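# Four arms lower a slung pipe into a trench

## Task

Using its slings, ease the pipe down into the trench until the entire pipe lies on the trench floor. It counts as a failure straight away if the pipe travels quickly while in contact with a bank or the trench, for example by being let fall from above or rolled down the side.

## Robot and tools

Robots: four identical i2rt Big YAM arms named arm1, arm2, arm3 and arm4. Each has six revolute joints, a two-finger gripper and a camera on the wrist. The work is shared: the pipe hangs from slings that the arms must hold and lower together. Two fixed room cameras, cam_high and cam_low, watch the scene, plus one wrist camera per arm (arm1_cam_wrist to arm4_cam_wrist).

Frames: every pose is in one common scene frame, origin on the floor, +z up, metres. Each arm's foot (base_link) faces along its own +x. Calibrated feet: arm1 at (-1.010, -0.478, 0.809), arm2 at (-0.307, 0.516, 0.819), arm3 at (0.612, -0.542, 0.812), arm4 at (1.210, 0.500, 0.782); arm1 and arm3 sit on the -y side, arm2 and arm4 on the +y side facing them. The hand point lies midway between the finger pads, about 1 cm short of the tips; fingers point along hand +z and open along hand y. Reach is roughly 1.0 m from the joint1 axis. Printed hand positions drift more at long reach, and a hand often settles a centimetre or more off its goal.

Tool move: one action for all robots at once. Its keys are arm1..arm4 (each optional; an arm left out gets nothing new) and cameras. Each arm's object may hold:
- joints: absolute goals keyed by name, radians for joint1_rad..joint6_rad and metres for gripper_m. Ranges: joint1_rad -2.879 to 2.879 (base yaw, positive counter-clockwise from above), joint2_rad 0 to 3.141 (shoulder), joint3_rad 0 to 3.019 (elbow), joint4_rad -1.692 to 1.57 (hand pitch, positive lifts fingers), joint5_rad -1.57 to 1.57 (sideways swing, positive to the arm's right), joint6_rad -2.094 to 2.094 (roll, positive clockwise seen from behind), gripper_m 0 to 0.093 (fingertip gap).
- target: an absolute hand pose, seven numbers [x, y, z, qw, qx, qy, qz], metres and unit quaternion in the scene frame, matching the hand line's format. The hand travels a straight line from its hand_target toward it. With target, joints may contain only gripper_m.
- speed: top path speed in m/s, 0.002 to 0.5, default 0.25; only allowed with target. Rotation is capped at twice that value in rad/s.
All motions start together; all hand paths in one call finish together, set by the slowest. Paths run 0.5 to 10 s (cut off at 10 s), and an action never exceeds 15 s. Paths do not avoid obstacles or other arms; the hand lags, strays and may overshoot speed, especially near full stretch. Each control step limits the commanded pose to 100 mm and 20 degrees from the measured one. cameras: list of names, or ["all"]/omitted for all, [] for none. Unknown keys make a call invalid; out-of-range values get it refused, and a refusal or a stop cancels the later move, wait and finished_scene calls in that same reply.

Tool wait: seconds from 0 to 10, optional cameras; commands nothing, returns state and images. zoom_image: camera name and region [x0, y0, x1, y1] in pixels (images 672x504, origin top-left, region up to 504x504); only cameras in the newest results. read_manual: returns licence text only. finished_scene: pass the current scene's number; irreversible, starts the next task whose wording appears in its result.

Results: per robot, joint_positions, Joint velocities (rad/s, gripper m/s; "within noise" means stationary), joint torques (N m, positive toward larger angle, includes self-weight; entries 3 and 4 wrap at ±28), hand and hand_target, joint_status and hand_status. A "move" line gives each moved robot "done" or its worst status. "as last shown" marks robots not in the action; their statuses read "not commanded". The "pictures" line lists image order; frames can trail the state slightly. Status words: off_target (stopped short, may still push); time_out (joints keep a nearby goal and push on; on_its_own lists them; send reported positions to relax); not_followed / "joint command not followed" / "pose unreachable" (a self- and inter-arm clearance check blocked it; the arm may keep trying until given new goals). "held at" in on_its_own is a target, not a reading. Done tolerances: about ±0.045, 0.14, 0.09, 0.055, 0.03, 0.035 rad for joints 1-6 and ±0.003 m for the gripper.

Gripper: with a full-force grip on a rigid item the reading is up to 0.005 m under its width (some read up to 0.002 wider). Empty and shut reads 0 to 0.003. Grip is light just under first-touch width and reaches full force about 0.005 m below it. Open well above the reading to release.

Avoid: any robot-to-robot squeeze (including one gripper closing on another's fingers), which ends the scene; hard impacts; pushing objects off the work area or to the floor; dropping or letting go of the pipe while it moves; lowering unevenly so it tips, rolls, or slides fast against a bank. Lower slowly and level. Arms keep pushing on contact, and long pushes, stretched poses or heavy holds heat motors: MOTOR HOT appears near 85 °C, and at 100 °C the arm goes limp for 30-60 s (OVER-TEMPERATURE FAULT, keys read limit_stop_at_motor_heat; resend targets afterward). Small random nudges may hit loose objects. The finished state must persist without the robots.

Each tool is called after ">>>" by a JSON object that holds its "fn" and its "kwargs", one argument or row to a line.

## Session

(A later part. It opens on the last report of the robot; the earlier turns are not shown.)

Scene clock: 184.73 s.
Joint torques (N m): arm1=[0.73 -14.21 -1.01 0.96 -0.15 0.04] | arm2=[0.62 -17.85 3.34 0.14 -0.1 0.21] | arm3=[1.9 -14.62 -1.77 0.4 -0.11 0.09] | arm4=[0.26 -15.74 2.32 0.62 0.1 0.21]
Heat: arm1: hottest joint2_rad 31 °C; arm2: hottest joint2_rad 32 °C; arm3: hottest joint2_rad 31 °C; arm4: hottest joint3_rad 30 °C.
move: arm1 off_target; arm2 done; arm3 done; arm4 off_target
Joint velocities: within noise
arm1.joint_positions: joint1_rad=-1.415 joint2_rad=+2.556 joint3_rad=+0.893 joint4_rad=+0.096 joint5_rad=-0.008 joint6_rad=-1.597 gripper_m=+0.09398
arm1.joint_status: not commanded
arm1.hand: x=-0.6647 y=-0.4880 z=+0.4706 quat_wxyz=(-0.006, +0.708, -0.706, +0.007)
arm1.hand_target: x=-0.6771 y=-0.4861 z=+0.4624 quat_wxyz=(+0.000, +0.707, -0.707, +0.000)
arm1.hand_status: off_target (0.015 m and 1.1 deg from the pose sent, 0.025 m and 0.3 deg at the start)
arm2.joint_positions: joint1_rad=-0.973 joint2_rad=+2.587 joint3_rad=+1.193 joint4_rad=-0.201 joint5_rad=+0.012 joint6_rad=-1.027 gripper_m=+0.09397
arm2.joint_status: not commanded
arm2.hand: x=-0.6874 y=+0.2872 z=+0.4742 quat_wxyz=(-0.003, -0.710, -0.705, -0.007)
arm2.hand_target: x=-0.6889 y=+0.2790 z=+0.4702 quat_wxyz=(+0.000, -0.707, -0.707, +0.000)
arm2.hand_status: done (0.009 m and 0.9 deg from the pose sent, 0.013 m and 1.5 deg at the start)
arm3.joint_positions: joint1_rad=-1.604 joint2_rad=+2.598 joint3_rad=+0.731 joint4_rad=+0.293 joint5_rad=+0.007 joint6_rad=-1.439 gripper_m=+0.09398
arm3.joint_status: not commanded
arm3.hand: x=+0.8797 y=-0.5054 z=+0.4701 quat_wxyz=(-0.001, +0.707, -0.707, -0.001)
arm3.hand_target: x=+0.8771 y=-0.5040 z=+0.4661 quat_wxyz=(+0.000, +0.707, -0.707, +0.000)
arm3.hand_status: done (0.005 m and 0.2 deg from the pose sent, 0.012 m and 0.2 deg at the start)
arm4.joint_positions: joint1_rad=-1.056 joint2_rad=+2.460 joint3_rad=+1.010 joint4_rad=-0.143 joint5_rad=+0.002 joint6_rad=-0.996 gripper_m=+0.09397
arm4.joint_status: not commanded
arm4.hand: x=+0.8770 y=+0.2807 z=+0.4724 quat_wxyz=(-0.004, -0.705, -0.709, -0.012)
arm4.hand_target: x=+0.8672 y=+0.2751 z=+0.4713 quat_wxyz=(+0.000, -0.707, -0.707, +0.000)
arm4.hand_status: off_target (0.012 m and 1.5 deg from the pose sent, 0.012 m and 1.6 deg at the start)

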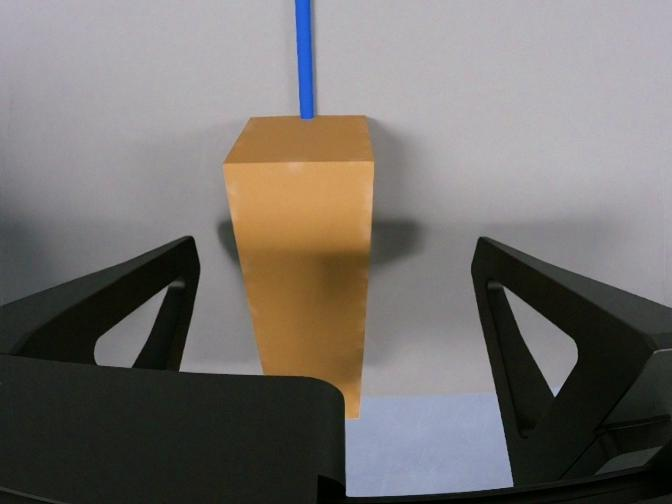

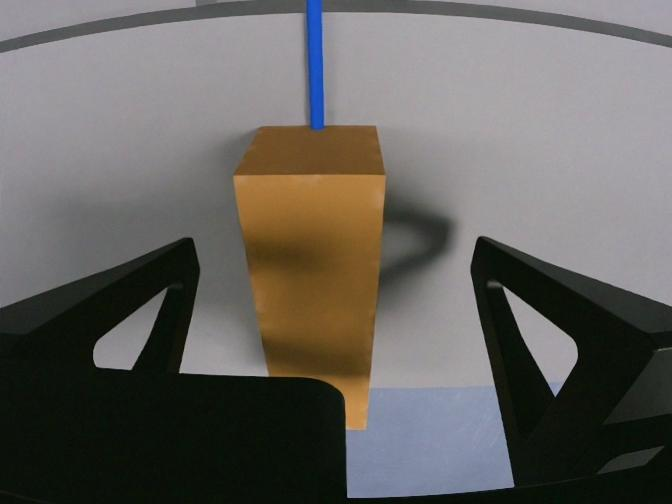

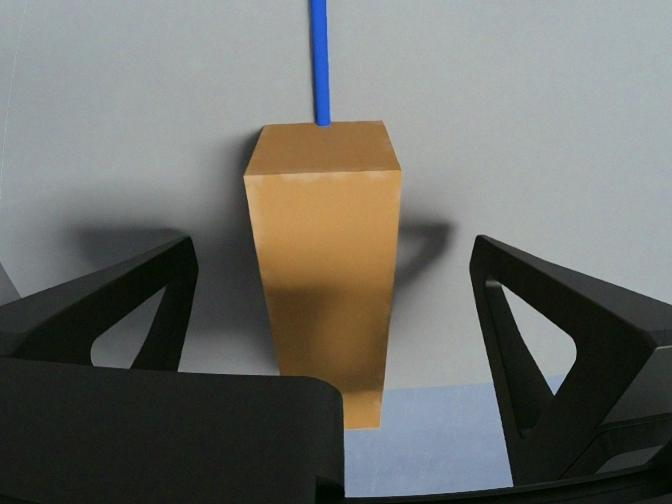

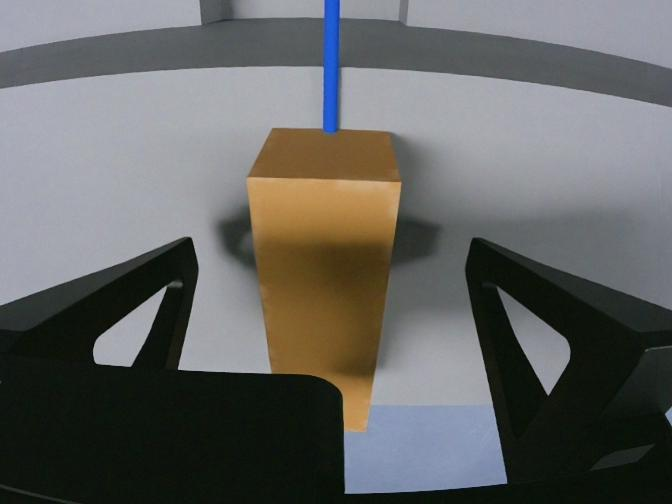

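>>> {"fn": "move", "kwargs": {
  "arm1": {"joints": {"gripper_m": 0.045}},
  "arm2": {"joints": {"gripper_m": 0.045}},
  "arm3": {"joints": {"gripper_m": 0.045}},
  "arm4": {"joints": {"gripper_m": 0.045}},
  "cameras": []
}}

>>> {"fn": "move", "kwargs": {
  "arm1": {"joints": {"gripper_m": 0.025}},
  "arm2": {"joints": {"gripper_m": 0.025}},
  "arm3": {"joints": {"gripper_m": 0.025}},
  "arm4": {"joints": {"gripper_m": 0.025}},
  "cameras": ["arm1_cam_wrist", "arm2_cam_wrist", "arm3_cam_wrist", "arm4_cam_wrist"]
}}

Scene clock: 194.70 s.
Joint torques (N m): arm1=[0.44 -14.04 -0.76 0.92 -0.13 0.09] | arm2=[0.5 -17.9 3.33 0.03 -0.09 0.21] | arm3=[1.79 -14.62 -1.74 0.42 -0.12 0.09] | arm4=[0.26 -15.74 2.29 0.65 0.09 0.21]
Heat: arm1: hottest joint2_rad 31 °C; arm2: hottest joint2_rad 33 °C; arm3: hottest joint2_rad 31 °C; arm4: hottest joint3_rad 30 °C.
move: arm1 done; arm2 done; arm3 done; arm4 done
Joint velocities: within noise
arm1.joint_positions: joint1_rad=-1.415 joint2_rad=+2.556 joint3_rad=+0.892 joint4_rad=+0.096 joint5_rad=-0.008 joint6_rad=-1.597 gripper_m=+0.04510
arm1.joint_status: all done
arm1.hand: x=-0.6654 y=-0.4880 z=+0.4706 quat_wxyz=(-0.006, +0.708, -0.706, +0.007)
arm1.hand_target: x=-0.6772 y=-0.4861 z=+0.4624 quat_wxyz=(+0.000, +0.707, -0.707, +0.000)
arm1.hand_status: not commanded
arm2.joint_positions: joint1_rad=-0.972 joint2_rad=+2.587 joint3_rad=+1.193 joint4_rad=-0.201 joint5_rad=+0.012 joint6_rad=-1.026 gripper_m=+0.04508
arm2.joint_status: all done
arm2.hand: x=-0.6874 y=+0.2868 z=+0.4742 quat_wxyz=(-0.003, -0.710, -0.705, -0.006)
arm2.hand_target: x=-0.6889 y=+0.2790 z=+0.4703 quat_wxyz=(+0.000, -0.707, -0.707, +0.000)
arm2.hand_status: not commanded
arm3.joint_positions: joint1_rad=-1.604 joint2_rad=+2.598 joint3_rad=+0.731 joint4_rad=+0.294 joint5_rad=+0.007 joint6_rad=-1.438 gripper_m=+0.04509
arm3.joint_status: all done
arm3.hand: x=+0.8799 y=-0.5054 z=+0.4701 quat_wxyz=(-0.002, +0.707, -0.708, +0.000)
arm3.hand_target: x=+0.8770 y=-0.5040 z=+0.4661 quat_wxyz=(+0.000, +0.707, -0.707, +0.000)
arm3.hand_status: not commanded
arm4.joint_positions: joint1_rad=-1.056 joint2_rad=+2.460 joint3_rad=+1.010 joint4_rad=-0.143 joint5_rad=+0.002 joint6_rad=-0.996 gripper_m=+0.04511
arm4.joint_status: all done
arm4.hand: x=+0.8769 y=+0.2807 z=+0.4724 quat_wxyz=(-0.004, -0.705, -0.709, -0.012)
arm4.hand_target: x=+0.8671 y=+0.2751 z=+0.4713 quat_wxyz=(+0.000, -0.707, -0.707, +0.000)
arm4.hand_status: not commanded

Scene clock: 195.17 s.
Joint torques (N m): arm1=[0.32 -13.63 -0.7 1.01 -0.11 0.07] | arm2=[0.56 -17.85 3.26 0.01 -0.09 0.2] | arm3=[1.96 -14.62 -1.77 0.42 -0.12 0.08] | arm4=[0.26 -15.74 2.26 0.64 0.08 0.21]
Heat: arm1: hottest joint2_rad 31 °C; arm2: hottest joint2_rad 33 °C; arm3: hottest joint2_rad 31 °C; arm4: hottest joint3_rad 30 °C.
move: arm1 off_target; arm2 off_target; arm3 off_target; arm4 off_target
Joint velocities: within noise
arm1.joint_positions: joint1_rad=-1.415 joint2_rad=+2.556 joint3_rad=+0.891 joint4_rad=+0.096 joint5_rad=-0.008 joint6_rad=-1.596 gripper_m=+0.03381
arm1.joint_status: gripper_m off_target (ended at +0.03384, target +0.02500)
arm1.hand: x=-0.6659 y=-0.4880 z=+0.4706 quat_wxyz=(-0.005, +0.708, -0.706, +0.006)
arm1.hand_target: x=-0.6773 y=-0.4861 z=+0.4624 quat_wxyz=(+0.000, +0.707, -0.707, +0.000)
arm1.hand_status: not commanded
arm2.joint_positions: joint1_rad=-0.972 joint2_rad=+2.588 joint3_rad=+1.193 joint4_rad=-0.200 joint5_rad=+0.012 joint6_rad=-1.026 gripper_m=+0.03432
arm2.joint_status: gripper_m off_target (ended at +0.03435, target +0.02500)
arm2.hand: x=-0.6875 y=+0.2865 z=+0.4740 quat_wxyz=(-0.003, -0.709, -0.705, -0.006)
arm2.hand_target: x=-0.6888 y=+0.2792 z=+0.4701 quat_wxyz=(+0.000, -0.707, -0.707, +0.000)
arm2.hand_status: not commanded
arm3.joint_positions: joint1_rad=-1.604 joint2_rad=+2.598 joint3_rad=+0.731 joint4_rad=+0.294 joint5_rad=+0.007 joint6_rad=-1.437 gripper_m=+0.03460
arm3.joint_status: gripper_m off_target (ended at +0.03463, target +0.02500)
arm3.hand: x=+0.8799 y=-0.5054 z=+0.4701 quat_wxyz=(-0.002, +0.706, -0.708, +0.000)
arm3.hand_target: x=+0.8770 y=-0.5040 z=+0.4661 quat_wxyz=(+0.000, +0.707, -0.707, +0.000)
arm3.hand_status: not commanded
arm4.joint_positions: joint1_rad=-1.056 joint2_rad=+2.460 joint3_rad=+1.011 joint4_rad=-0.143 joint5_rad=+0.002 joint6_rad=-0.996 gripper_m=+0.03468
arm4.joint_status: gripper_m off_target (ended at +0.03471, target +0.02500)
arm4.hand: x=+0.8763 y=+0.2803 z=+0.4724 quat_wxyz=(-0.004, -0.705, -0.709, -0.011)
arm4.hand_target: x=+0.8671 y=+0.2750 z=+0.4713 quat_wxyz=(+0.000, -0.707, -0.707, +0.000)
arm4.hand_status: not commanded

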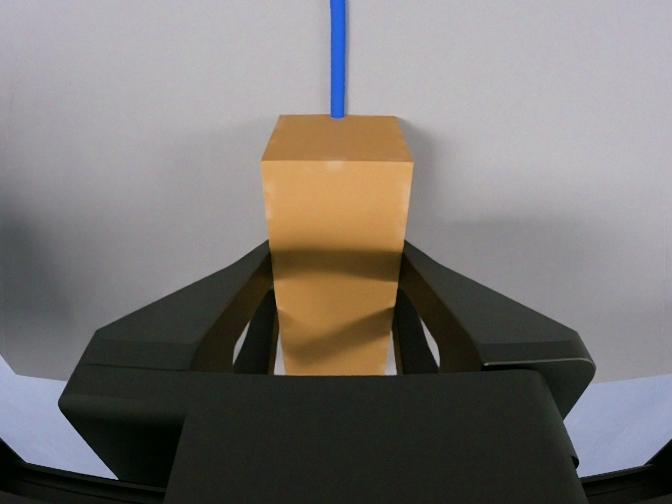

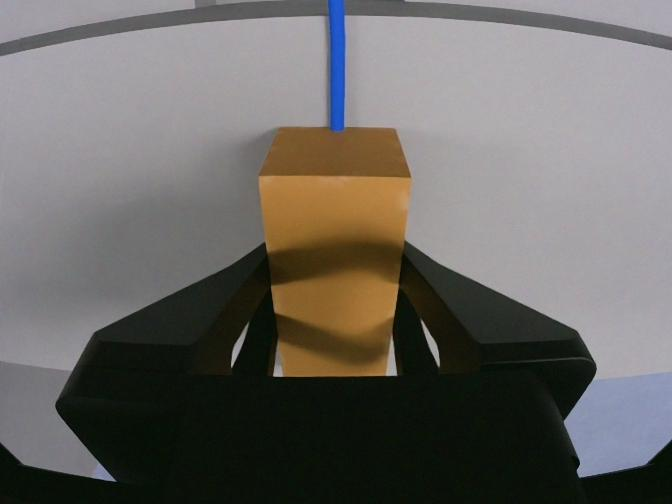

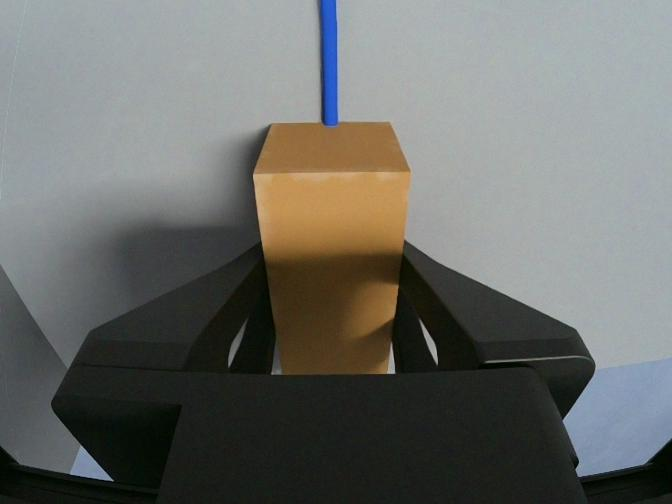

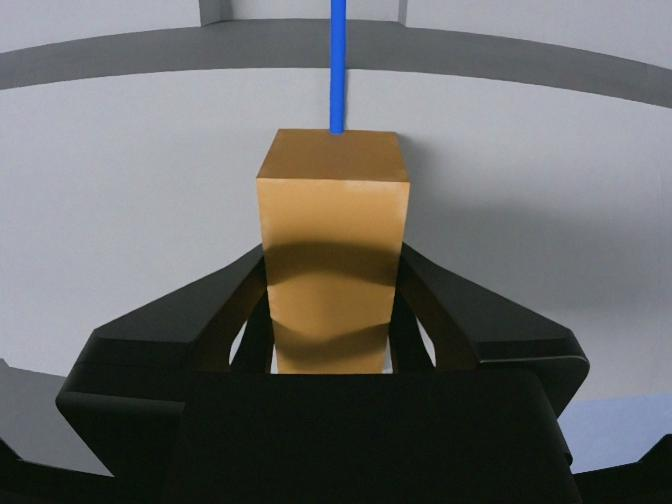

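>>> {"fn": "move", "kwargs": {
  "arm1": {"target": [-0.668, -0.40, 0.56, 0, 0.7071, -0.7071, 0], "speed": 0.1},
  "arm2": {"target": [-0.688, 0.18, 0.56, 0, -0.7071, -0.7071, 0], "speed": 0.1},
  "arm3": {"target": [0.880, -0.40, 0.56, 0, 0.7071, -0.7071, 0], "speed": 0.1},
  "arm4": {"target": [0.874, 0.18, 0.56, 0, -0.7071, -0.7071, 0], "speed": 0.1},
  "cameras": ["arm1_cam_wrist", "arm3_cam_wrist", "cam_high", "cam_low"]
}}

Scene clock: 225.50 s.
Joint torques (N m): arm1=[0.03 -16.03 0.57 0.18 -0.15 0.07] | arm2=[0.26 -21.36 6.3 -0.92 -0.16 0.26] | arm3=[1.2 -17.14 -0.61 -0.35 -0.26 0.11] | arm4=[0.67 -19.19 4.49 -0.29 0.07 0.3]
Heat: arm1: hottest joint2_rad 32 °C; arm2: hottest joint2_rad 33 °C; arm3: hottest joint2_rad 32 °C; arm4: hottest joint3_rad 30 °C.
move: arm1 done; arm2 off_target; arm3 done; arm4 off_target
Joint velocities: within noise
arm1.joint_positions: joint1_rad=-1.168 joint2_rad=+2.293 joint3_rad=+0.796 joint4_rad=-0.081 joint5_rad=-0.011 joint6_rad=-1.352 gripper_m=+0.03381
arm1.joint_status: not commanded
arm1.hand: x=-0.6662 y=-0.4011 z=+0.5560 quat_wxyz=(-0.002, +0.709, -0.705, +0.002)
arm1.hand_target: x=-0.6681 y=-0.4000 z=+0.5599 quat_wxyz=(+0.000, +0.707, -0.707, +0.000)
arm1.hand_status: done (0.005 m and 0.4 deg from the pose sent, 0.125 m and 1.0 deg at the start)
arm2.joint_positions: joint1_rad=-0.799 joint2_rad=+2.437 joint3_rad=+1.249 joint4_rad=-0.422 joint5_rad=+0.012 joint6_rad=-0.857 gripper_m=+0.03432
arm2.joint_status: not commanded
arm2.hand: x=-0.6783 y=+0.1955 z=+0.5495 quat_wxyz=(-0.001, -0.708, -0.706, -0.013)
arm2.hand_target: x=-0.6877 y=+0.1803 z=+0.5601 quat_wxyz=(+0.000, -0.707, -0.707, +0.000)
arm2.hand_status: off_target (0.021 m and 1.5 deg from the pose sent, 0.137 m and 0.8 deg at the start)
arm3.joint_positions: joint1_rad=-1.250 joint2_rad=+2.293 joint3_rad=+0.672 joint4_rad=+0.045 joint5_rad=+0.008 joint6_rad=-1.090 gripper_m=+0.03461
arm3.joint_status: not commanded
arm3.hand: x=+0.8814 y=-0.4003 z=+0.5564 quat_wxyz=(-0.001, +0.709, -0.705, +0.001)
arm3.hand_target: x=+0.8799 y=-0.4001 z=+0.5599 quat_wxyz=(+0.000, +0.707, -0.707, +0.000)
arm3.hand_status: done (0.004 m and 0.3 deg from the pose sent, 0.139 m and 0.2 deg at the start)
arm4.joint_positions: joint1_rad=-0.881 joint2_rad=+2.291 joint3_rad=+1.067 joint4_rad=-0.380 joint5_rad=+0.003 joint6_rad=-0.823 gripper_m=+0.03468
arm4.joint_status: not commanded
arm4.hand: x=+0.8871 y=+0.1954 z=+0.5465 quat_wxyz=(-0.001, -0.704, -0.710, -0.018)
arm4.hand_target: x=+0.8742 y=+0.1803 z=+0.5602 quat_wxyz=(+0.000, -0.707, -0.707, +0.000)
arm4.hand_status: off_target (0.024 m and 2.1 deg from the pose sent, 0.133 m and 1.4 deg at the start)

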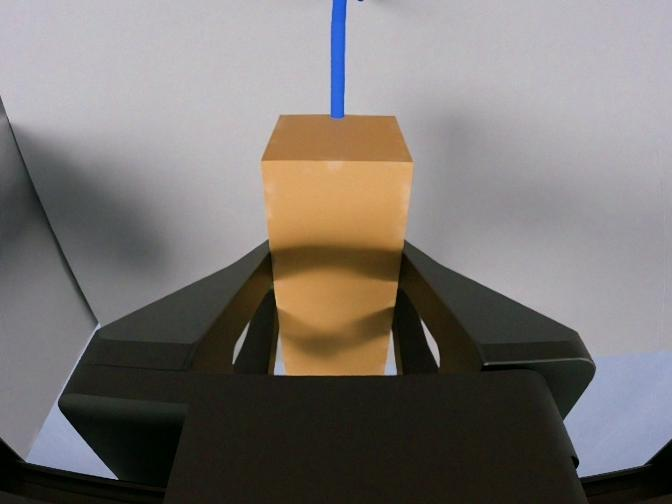

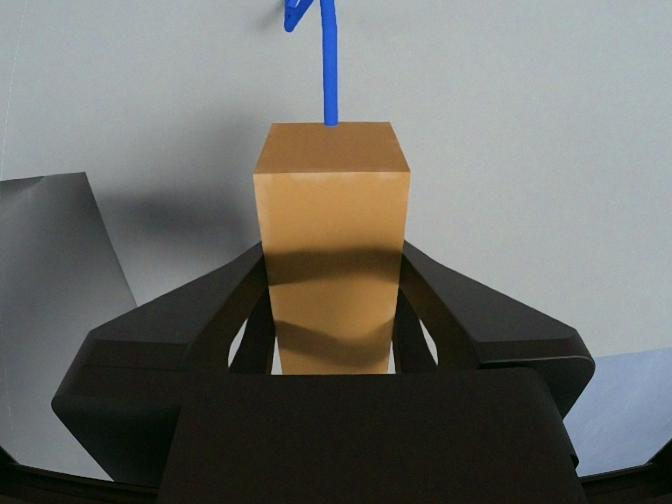

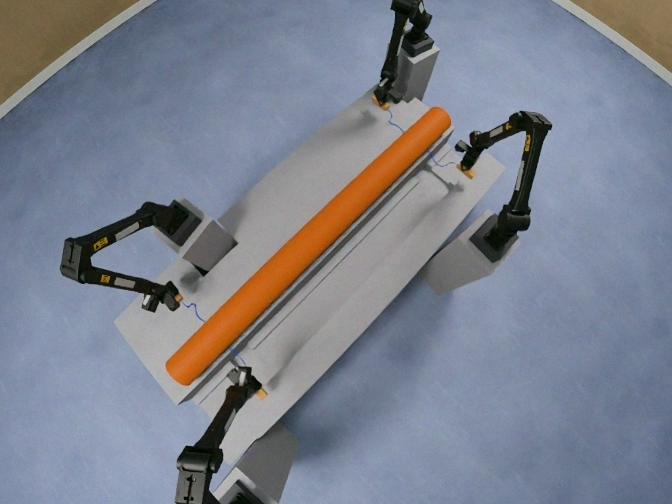

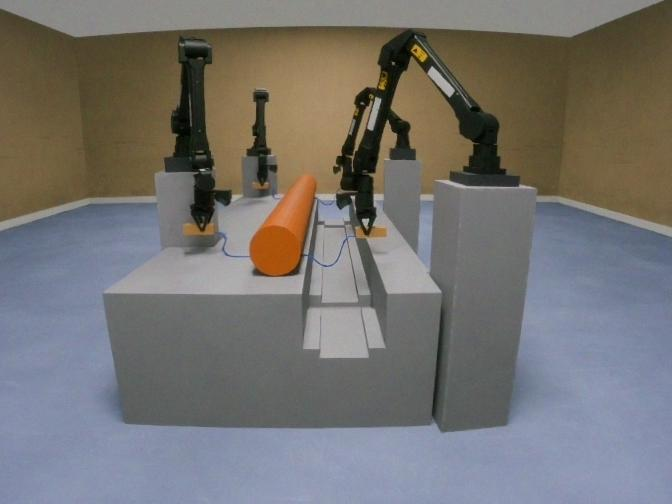

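>>> {"fn": "move", "kwargs": {
  "arm1": {"target": [-0.668, -0.365, 0.66, 0, 0.7071, -0.7071, 0], "speed": 0.1},
  "arm2": {"target": [-0.696, 0.130, 0.67, 0, -0.7071, -0.7071, 0], "speed": 0.1},
  "arm3": {"target": [0.880, -0.365, 0.66, 0, 0.7071, -0.7071, 0], "speed": 0.1},
  "arm4": {"target": [0.865, 0.130, 0.672, 0, -0.7071, -0.7071, 0], "speed": 0.1},
  "cameras": ["arm1_cam_wrist", "arm3_cam_wrist", "cam_high", "cam_low"]
}}

Scene clock: 231.87 s.
Joint torques (N m): arm1=[0.56 -15.09 2.66 0.1 -0.13 0.13] | arm2=[0.38 -21.66 9.35 -0.95 -0.17 0.21] | arm3=[1.79 -15.56 2.1 -0.32 -0.29 0.12] | arm4=[0.97 -19.37 7.47 -0.29 0.07 0.31]
Heat: arm1: hottest joint2_rad 32 °C; arm2: hottest joint2_rad 34 °C; arm3: hottest joint2_rad 32 °C; arm4: hottest joint3_rad 30 °C.
move: arm1 done; arm2 off_target; arm3 done; arm4 off_target
Joint velocities: within noise
arm1.joint_positions: joint1_rad=-1.080 joint2_rad=+1.984 joint3_rad=+0.751 joint4_rad=-0.344 joint5_rad=-0.011 joint6_rad=-1.260 gripper_m=+0.03381
arm1.joint_status: not commanded
arm1.hand: x=-0.6649 y=-0.3671 z=+0.6564 quat_wxyz=(-0.002, +0.708, -0.706, +0.002)
arm1.hand_target: x=-0.6681 y=-0.3650 z=+0.6599 quat_wxyz=(+0.000, +0.707, -0.707, +0.000)
arm1.hand_status: done (0.005 m and 0.3 deg from the pose sent, 0.110 m and 0.4 deg at the start)
arm2.joint_positions: joint1_rad=-0.740 joint2_rad=+2.248 joint3_rad=+1.309 joint4_rad=-0.680 joint5_rad=+0.011 joint6_rad=-0.796 gripper_m=+0.03432
arm2.joint_status: not commanded
arm2.hand: x=-0.6863 y=+0.1491 z=+0.6555 quat_wxyz=(+0.000, -0.709, -0.705, -0.018)
arm2.hand_target: x=-0.6955 y=+0.1304 z=+0.6703 quat_wxyz=(+0.000, -0.707, -0.707, +0.000)
arm2.hand_status: off_target (0.026 m and 2.1 deg from the pose sent, 0.138 m and 1.5 deg at the start)
arm3.joint_positions: joint1_rad=-1.157 joint2_rad=+1.948 joint3_rad=+0.635 joint4_rad=-0.267 joint5_rad=+0.008 joint6_rad=-0.991 gripper_m=+0.03461
arm3.joint_status: not commanded
arm3.hand: x=+0.8809 y=-0.3676 z=+0.6567 quat_wxyz=(+0.001, +0.707, -0.707, +0.001)
arm3.hand_target: x=+0.8801 y=-0.3650 z=+0.6600 quat_wxyz=(+0.000, +0.707, -0.707, +0.000)
arm3.hand_status: done (0.004 m and 0.1 deg from the pose sent, 0.109 m and 0.3 deg at the start)
arm4.joint_positions: joint1_rad=-0.823 joint2_rad=+2.089 joint3_rad=+1.148 joint4_rad=-0.676 joint5_rad=+0.003 joint6_rad=-0.763 gripper_m=+0.03468
arm4.joint_status: not commanded
arm4.hand: x=+0.8784 y=+0.1498 z=+0.6531 quat_wxyz=(+0.000, -0.705, -0.709, -0.024)
arm4.hand_target: x=+0.8654 y=+0.1304 z=+0.6725 quat_wxyz=(+0.000, -0.707, -0.707, +0.000)
arm4.hand_status: off_target (0.030 m and 2.7 deg from the pose sent, 0.143 m and 2.1 deg at the start)

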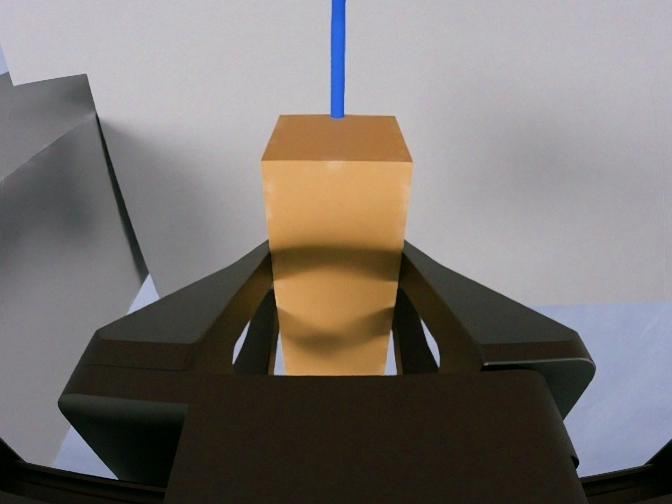

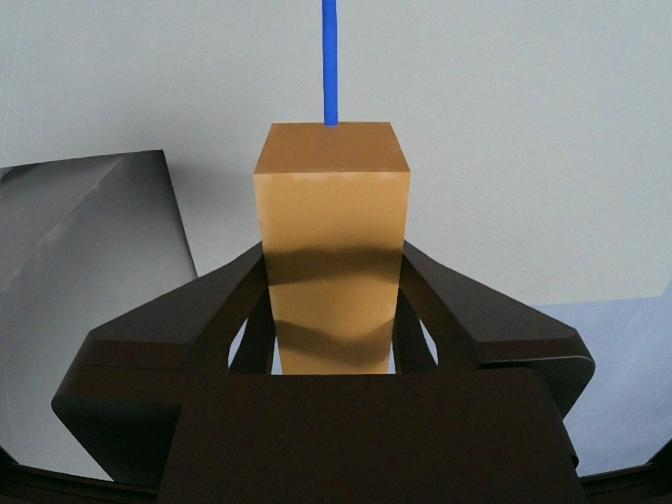

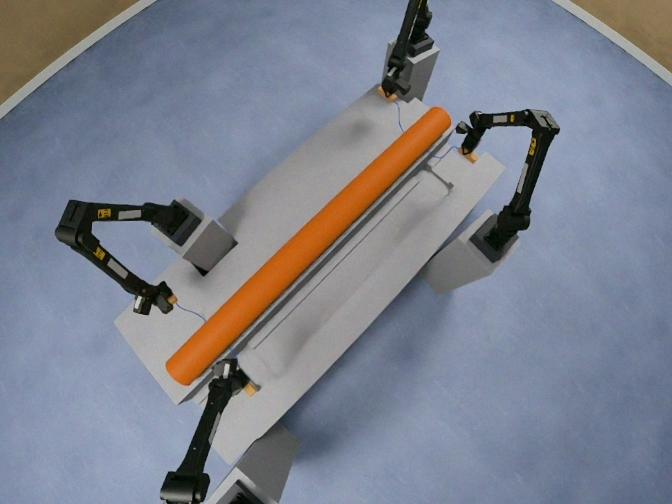

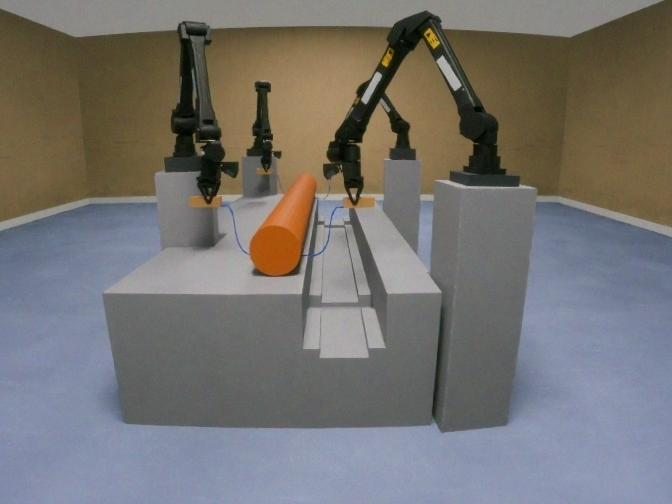

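>>> {"fn": "move", "kwargs": {
  "arm1": {"target": [-0.668, -0.355, 0.71, 0, 0.7071, -0.7071, 0], "speed": 0.06},
  "arm2": {"target": [-0.694, 0.118, 0.724, 0, -0.7071, -0.7071, 0], "speed": 0.06},
  "arm3": {"target": [0.880, -0.355, 0.71, 0, 0.7071, -0.7071, 0], "speed": 0.06},
  "arm4": {"target": [0.864, 0.118, 0.726, 0, -0.7071, -0.7071, 0], "speed": 0.06},
  "cameras": ["arm1_cam_wrist", "arm4_cam_wrist", "cam_high", "cam_low"]
}}

>>> {"fn": "zoom_image", "kwargs": {
  "camera": "cam_low",
  "region": [150, 130, 400, 330]
}}

Scene clock: 236.67 s.
Joint torques (N m): arm1=[0.62 -14.68 4.3 -0.01 -0.17 0.07] | arm2=[0.56 -21.89 10.82 -0.87 -0.19 0.2] | arm3=[1.79 -14.97 4.03 -0.42 -0.31 0.1] | arm4=[1.08 -19.66 8.79 -0.36 0.06 0.31]
Heat: arm1: hottest joint2_rad 32 °C; arm2: hottest joint2_rad 34 °C; arm3: hottest joint2_rad 32 °C; arm4: hottest joint3_rad 30 °C.
move: arm1 done; arm2 off_target; arm3 done; arm4 off_target
Joint velocities: within noise
arm1.joint_positions: joint1_rad=-1.057 joint2_rad=+1.843 joint3_rad=+0.748 joint4_rad=-0.493 joint5_rad=-0.012 joint6_rad=-1.236 gripper_m=+0.03381
arm1.joint_status: not commanded
arm1.hand: x=-0.6694 y=-0.3591 z=+0.7041 quat_wxyz=(+0.003, +0.707, -0.707, -0.001)
arm1.hand_target: x=-0.6681 y=-0.3550 z=+0.7099 quat_wxyz=(+0.000, +0.707, -0.707, +0.000)
arm1.hand_status: done (0.007 m and 0.4 deg from the pose sent, 0.055 m and 0.3 deg at the start)
arm2.joint_positions: joint1_rad=-0.723 joint2_rad=+2.162 joint3_rad=+1.323 joint4_rad=-0.793 joint5_rad=+0.011 joint6_rad=-0.777 gripper_m=+0.03432
arm2.joint_status: not commanded
arm2.hand: x=-0.6827 y=+0.1409 z=+0.7040 quat_wxyz=(+0.000, -0.709, -0.705, -0.024)
arm2.hand_target: x=-0.6933 y=+0.1187 z=+0.7245 quat_wxyz=(+0.000, -0.707, -0.707, +0.000)
arm2.hand_status: off_target (0.032 m and 2.8 deg from the pose sent, 0.076 m and 2.1 deg at the start)
arm3.joint_positions: joint1_rad=-1.132 joint2_rad=+1.792 joint3_rad=+0.635 joint4_rad=-0.437 joint5_rad=+0.008 joint6_rad=-0.965 gripper_m=+0.03461
arm3.joint_status: not commanded
arm3.hand: x=+0.8760 y=-0.3617 z=+0.7041 quat_wxyz=(+0.008, +0.706, -0.708, +0.000)
arm3.hand_target: x=+0.8800 y=-0.3551 z=+0.7099 quat_wxyz=(+0.000, +0.707, -0.707, +0.000)
arm3.hand_status: done (0.010 m and 0.9 deg from the pose sent, 0.055 m and 0.2 deg at the start)
arm4.joint_positions: joint1_rad=-0.810 joint2_rad=+2.006 joint3_rad=+1.182 joint4_rad=-0.807 joint5_rad=+0.003 joint6_rad=-0.748 gripper_m=+0.03468
arm4.joint_status: not commanded
arm4.hand: x=+0.8791 y=+0.1414 z=+0.7008 quat_wxyz=(+0.000, -0.705, -0.708, -0.031)
arm4.hand_target: x=+0.8648 y=+0.1189 z=+0.7265 quat_wxyz=(+0.000, -0.707, -0.707, +0.000)
arm4.hand_status: off_target (0.038 m and 3.6 deg from the pose sent, 0.081 m and 2.8 deg at the start)

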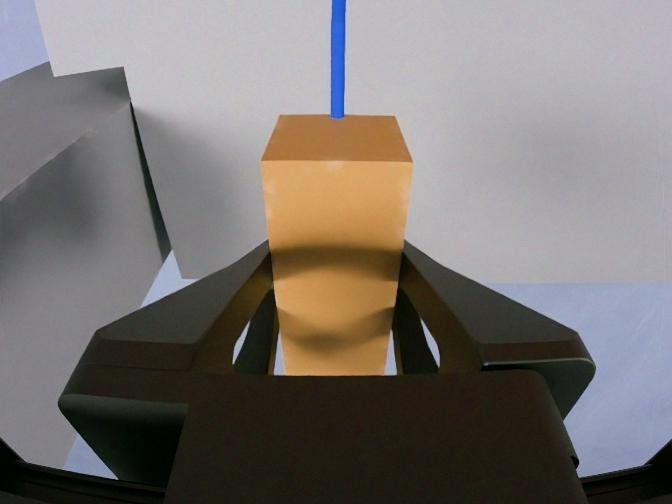

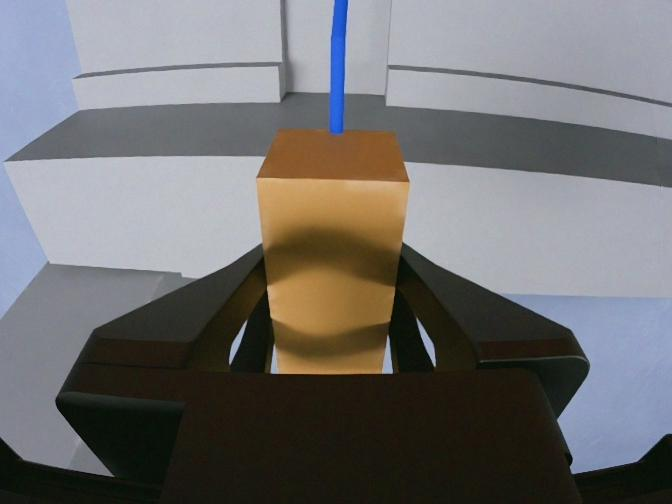

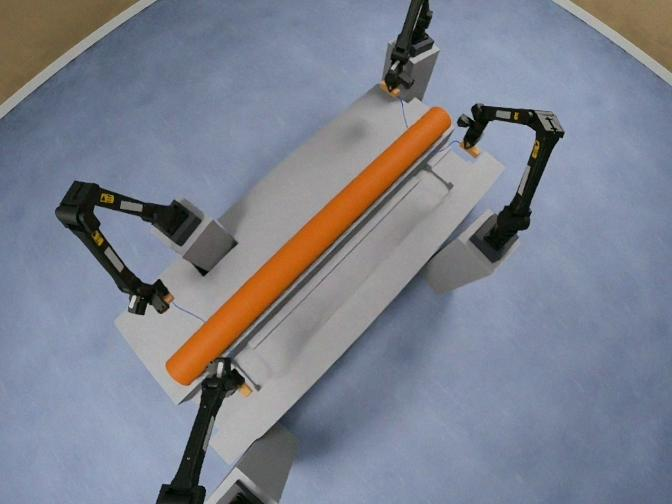

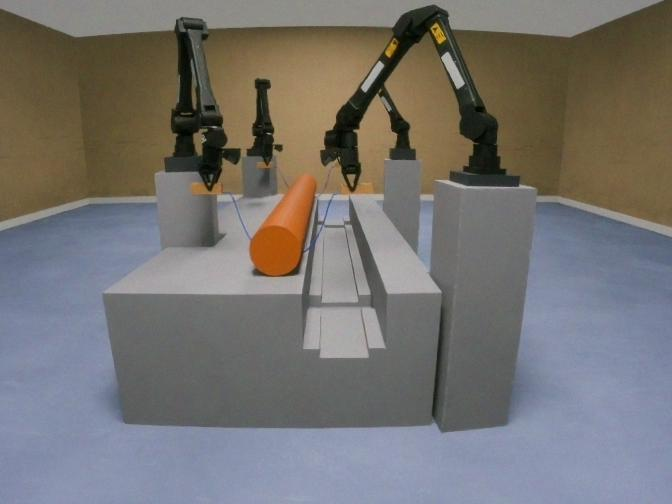

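Scaled by 2.016.

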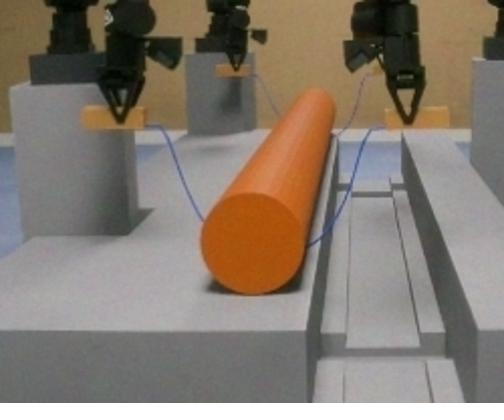

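>>> {"fn": "move", "kwargs": {
  "arm1": {"target": [-0.668, -0.355, 0.75, 0, 0.7071, -0.7071, 0], "speed": 0.04},
  "arm2": {"target": [-0.695, 0.115, 0.769, 0, -0.7071, -0.7071, 0], "speed": 0.04},
  "arm3": {"target": [0.882, -0.355, 0.75, 0, 0.7071, -0.7071, 0], "speed": 0.04},
  "arm4": {"target": [0.864, 0.115, 0.773, 0, -0.7071, -0.7071, 0], "speed": 0.04},
  "cameras": ["arm2_cam_wrist", "arm3_cam_wrist", "cam_high", "cam_low"]
}}

>>> {"fn": "zoom_image", "kwargs": {
  "camera": "cam_low",
  "region": [150, 130, 400, 330]
}}

Scene clock: 242.90 s.
Joint torques (N m): arm1=[-1.67 -18.26 5.48 -0.65 0.3 0.04] | arm2=[-0.15 -22.95 11.9 -1.25 -0.11 0.18] | arm3=[0.79 -17.08 5.72 -1.01 -0.06 0.04] | arm4=[0.26 -22.59 9.88 -0.99 0.08 0.25]
Heat: arm1: hottest joint2_rad 32 °C; arm2: hottest joint2_rad 35 °C; arm3: hottest joint2_rad 32 °C; arm4: hottest joint3_rad 31 °C.
move: arm1 off_target; arm2 off_target; arm3 off_target; arm4 off_target
Joint velocities: within noise
arm1.joint_positions: joint1_rad=-1.034 joint2_rad=+1.782 joint3_rad=+0.748 joint4_rad=-0.592 joint5_rad=-0.022 joint6_rad=-1.228 gripper_m=+0.03381
arm1.joint_status: not commanded
arm1.hand: x=-0.6829 y=-0.3530 z=+0.7251 quat_wxyz=(+0.018, +0.713, -0.701, -0.013)
arm1.hand_target: x=-0.6685 y=-0.3550 z=+0.7486 quat_wxyz=(+0.000, +0.707, -0.707, +0.000)
arm1.hand_status: off_target (0.029 m and 2.8 deg from the pose sent, 0.046 m and 0.4 deg at the start)
arm2.joint_positions: joint1_rad=-0.711 joint2_rad=+2.104 joint3_rad=+1.338 joint4_rad=-0.881 joint5_rad=+0.009 joint6_rad=-0.772 gripper_m=+0.03432
arm2.joint_status: not commanded
arm2.hand: x=-0.6777 y=+0.1369 z=+0.7386 quat_wxyz=(+0.000, -0.707, -0.707, -0.031)
arm2.hand_target: x=-0.6940 y=+0.1159 z=+0.7695 quat_wxyz=(+0.000, -0.707, -0.707, +0.000)
arm2.hand_status: off_target (0.041 m and 3.6 deg from the pose sent, 0.071 m and 2.8 deg at the start)
arm3.joint_positions: joint1_rad=-1.121 joint2_rad=+1.705 joint3_rad=+0.635 joint4_rad=-0.558 joint5_rad=+0.003 joint6_rad=-0.963 gripper_m=+0.03461
arm3.joint_status: not commanded
arm3.hand: x=+0.8655 y=-0.3641 z=+0.7306 quat_wxyz=(+0.024, +0.709, -0.704, -0.006)
arm3.hand_target: x=+0.8816 y=-0.3552 z=+0.7493 quat_wxyz=(+0.000, +0.707, -0.707, +0.000)
arm3.hand_status: off_target (0.027 m and 2.8 deg from the pose sent, 0.047 m and 0.9 deg at the start)
arm4.joint_positions: joint1_rad=-0.794 joint2_rad=+1.963 joint3_rad=+1.202 joint4_rad=-0.896 joint5_rad=+0.003 joint6_rad=-0.738 gripper_m=+0.03469
arm4.joint_status: not commanded
arm4.hand: x=+0.8870 y=+0.1386 z=+0.7273 quat_wxyz=(+0.001, -0.703, -0.710, -0.044)
arm4.hand_target: x=+0.8656 y=+0.1168 z=+0.7728 quat_wxyz=(+0.000, -0.707, -0.707, +0.000)
arm4.hand_status: off_target (0.056 m and 5.1 deg from the pose sent, 0.078 m and 3.5 deg at the start)

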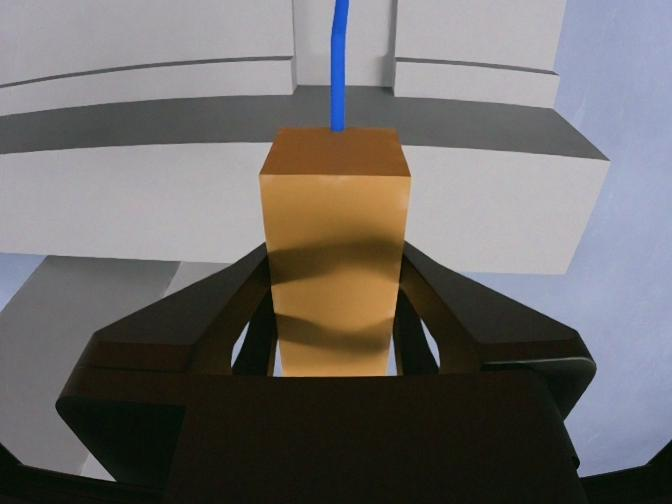

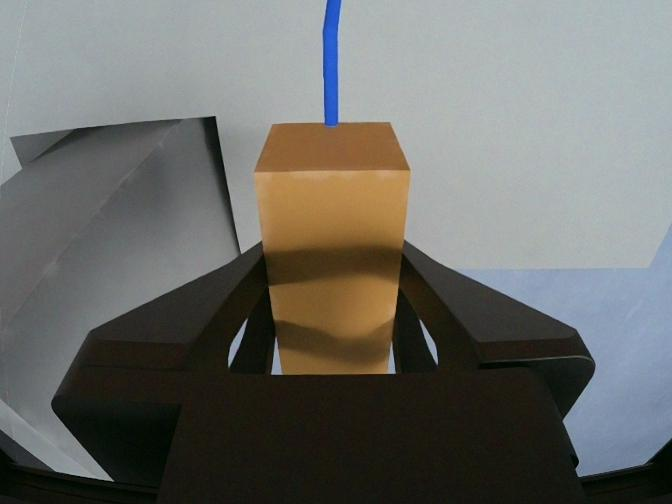

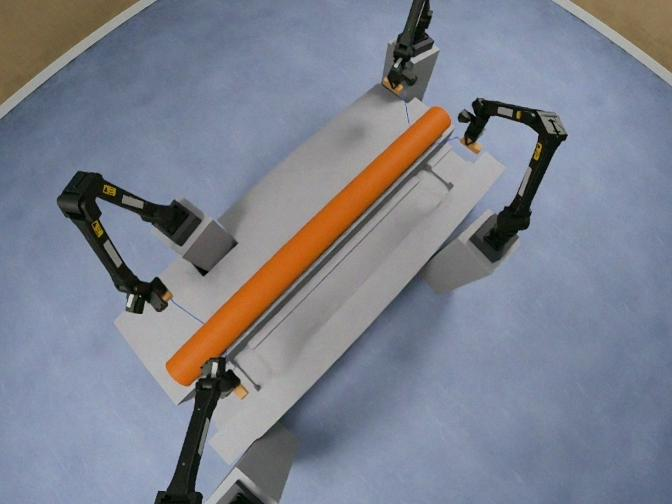

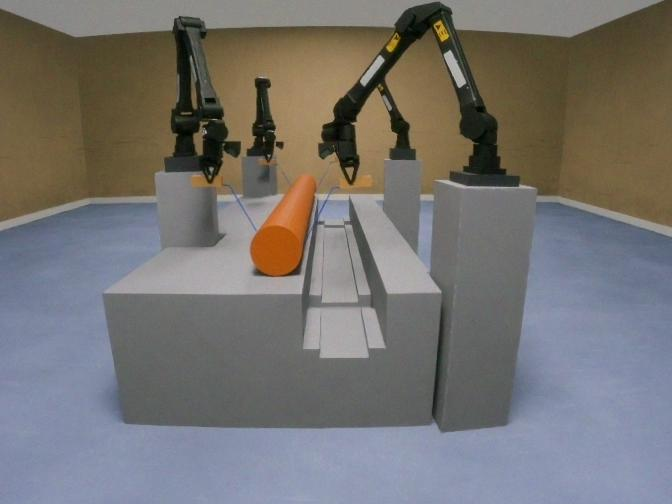

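Scaled by 2.016.

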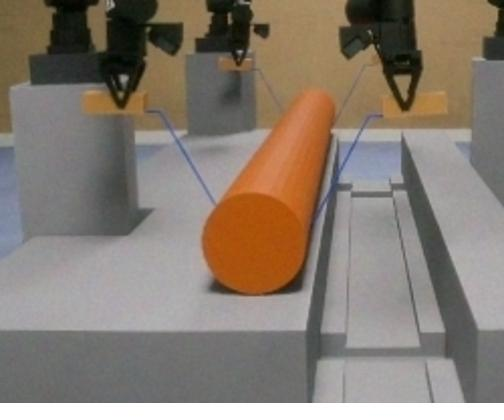

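>>> {"fn": "move", "kwargs": {
  "arm1": {"target": [-0.655, -0.355, 0.785, 0, 0.7071, -0.7071, 0], "speed": 0.04},
  "arm2": {"target": [-0.700, 0.115, 0.800, 0, -0.7071, -0.7071, 0], "speed": 0.04},
  "arm3": {"target": [0.895, -0.350, 0.785, 0, 0.7071, -0.7071, 0], "speed": 0.04},
  "arm4": {"target": [0.856, 0.113, 0.811, 0, -0.7071, -0.7071, 0], "speed": 0.04},
  "cameras": ["arm2_cam_wrist", "arm3_cam_wrist", "cam_high", "cam_low"]
}}

>>> {"fn": "zoom_image", "kwargs": {
  "camera": "cam_low",
  "region": [150, 130, 400, 330]
}}

Scene clock: 251.73 s.
Joint torques (N m): arm1=[-2.96 -19.49 8.44 -1.14 0.44 -0.09] | arm2=[-1.49 -26.87 13.04 -2.81 0.18 0.08] | arm3=[-0.09 -19.9 6.95 -1.78 0.27 -0.06] | arm4=[-0.56 -26.46 10.8 -2.21 0.19 0.14]
Heat: arm1: hottest joint2_rad 32 °C; arm2: hottest joint2_rad 36 °C; arm3: hottest joint2_rad 32 °C; arm4: hottest joint3_rad 32 °C.
move: arm1 off_target; arm2 off_target; arm3 off_target; arm4 off_target
Joint velocities: within noise
arm1.joint_positions: joint1_rad=-1.034 joint2_rad=+1.734 joint3_rad=+0.767 joint4_rad=-0.691 joint5_rad=-0.024 joint6_rad=-1.228 gripper_m=+0.03381
arm1.joint_status: not commanded
arm1.hand: x=-0.6869 y=-0.3539 z=+0.7459 quat_wxyz=(+0.033, +0.712, -0.701, -0.021)
arm1.hand_target: x=-0.6566 y=-0.3553 z=+0.7829 quat_wxyz=(+0.000, +0.707, -0.707, +0.001)
arm1.hand_status: off_target (0.050 m and 4.6 deg from the pose sent, 0.066 m and 2.7 deg at the start)
arm2.joint_positions: joint1_rad=-0.698 joint2_rad=+2.105 joint3_rad=+1.349 joint4_rad=-0.904 joint5_rad=+0.004 joint6_rad=-0.767 gripper_m=+0.03432
arm2.joint_status: not commanded
arm2.hand: x=-0.6722 y=+0.1313 z=+0.7418 quat_wxyz=(-0.003, -0.704, -0.710, -0.037)
arm2.hand_target: x=-0.6980 y=+0.1168 z=+0.7986 quat_wxyz=(+0.000, -0.707, -0.707, +0.001)
arm2.hand_status: off_target (0.067 m and 4.3 deg from the pose sent, 0.069 m and 3.6 deg at the start)
arm3.joint_positions: joint1_rad=-1.117 joint2_rad=+1.667 joint3_rad=+0.684 joint4_rad=-0.664 joint5_rad=-0.004 joint6_rad=-0.962 gripper_m=+0.03461
arm3.joint_status: not commanded
arm3.hand: x=+0.8718 y=-0.3567 z=+0.7525 quat_wxyz=(+0.033, +0.710, -0.703, -0.011)
arm3.hand_target: x=+0.8942 y=-0.3502 z=+0.7830 quat_wxyz=(+0.000, +0.707, -0.707, +0.000)
arm3.hand_status: off_target (0.041 m and 4.0 deg from the pose sent, 0.063 m and 2.8 deg at the start)
arm4.joint_positions: joint1_rad=-0.790 joint2_rad=+1.963 joint3_rad=+1.239 joint4_rad=-0.952 joint5_rad=+0.002 joint6_rad=-0.736 gripper_m=+0.03469
arm4.joint_status: not commanded
arm4.hand: x=+0.8853 y=+0.1333 z=+0.7382 quat_wxyz=(+0.001, -0.701, -0.711, -0.053)
arm4.hand_target: x=+0.8588 y=+0.1159 z=+0.8080 quat_wxyz=(+0.000, -0.707, -0.707, +0.001)
arm4.hand_status: off_target (0.081 m and 6.2 deg from the pose sent, 0.093 m and 5.1 deg at the start)

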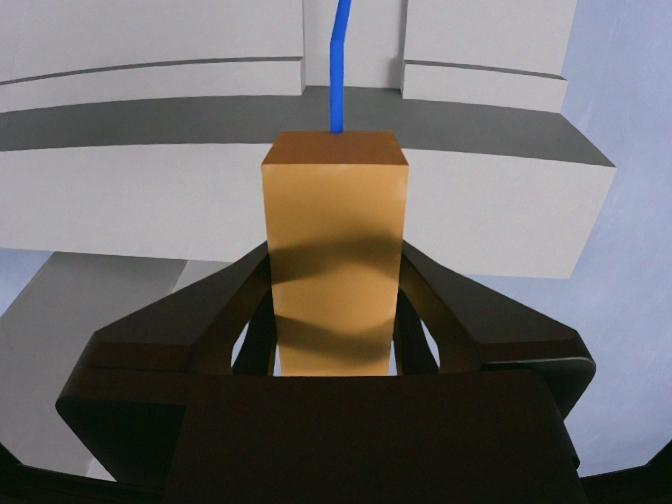

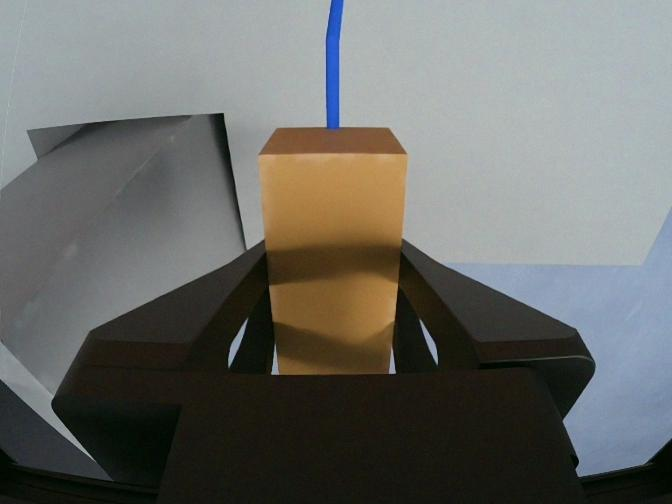

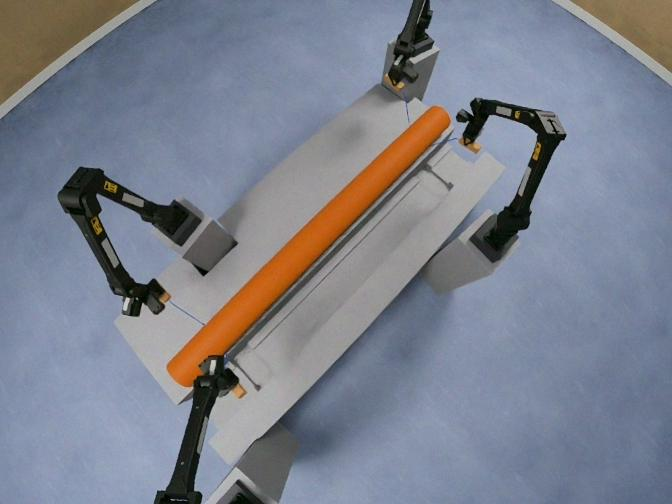

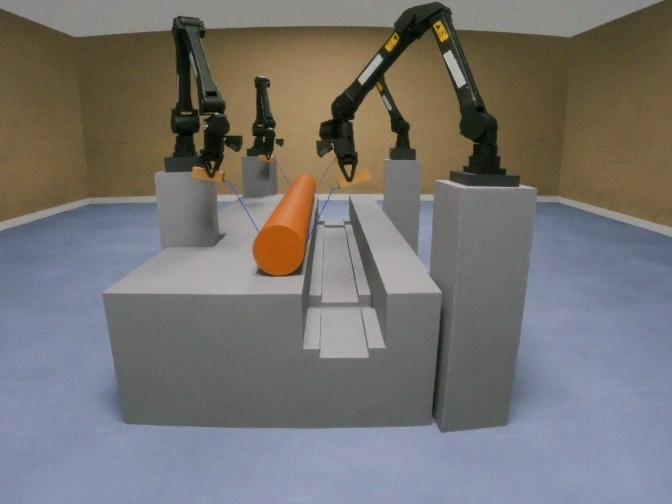

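Scaled by 2.016.

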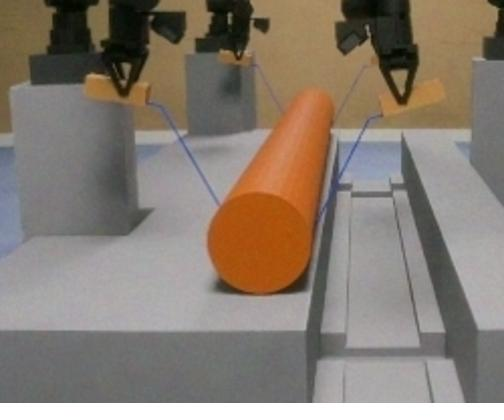

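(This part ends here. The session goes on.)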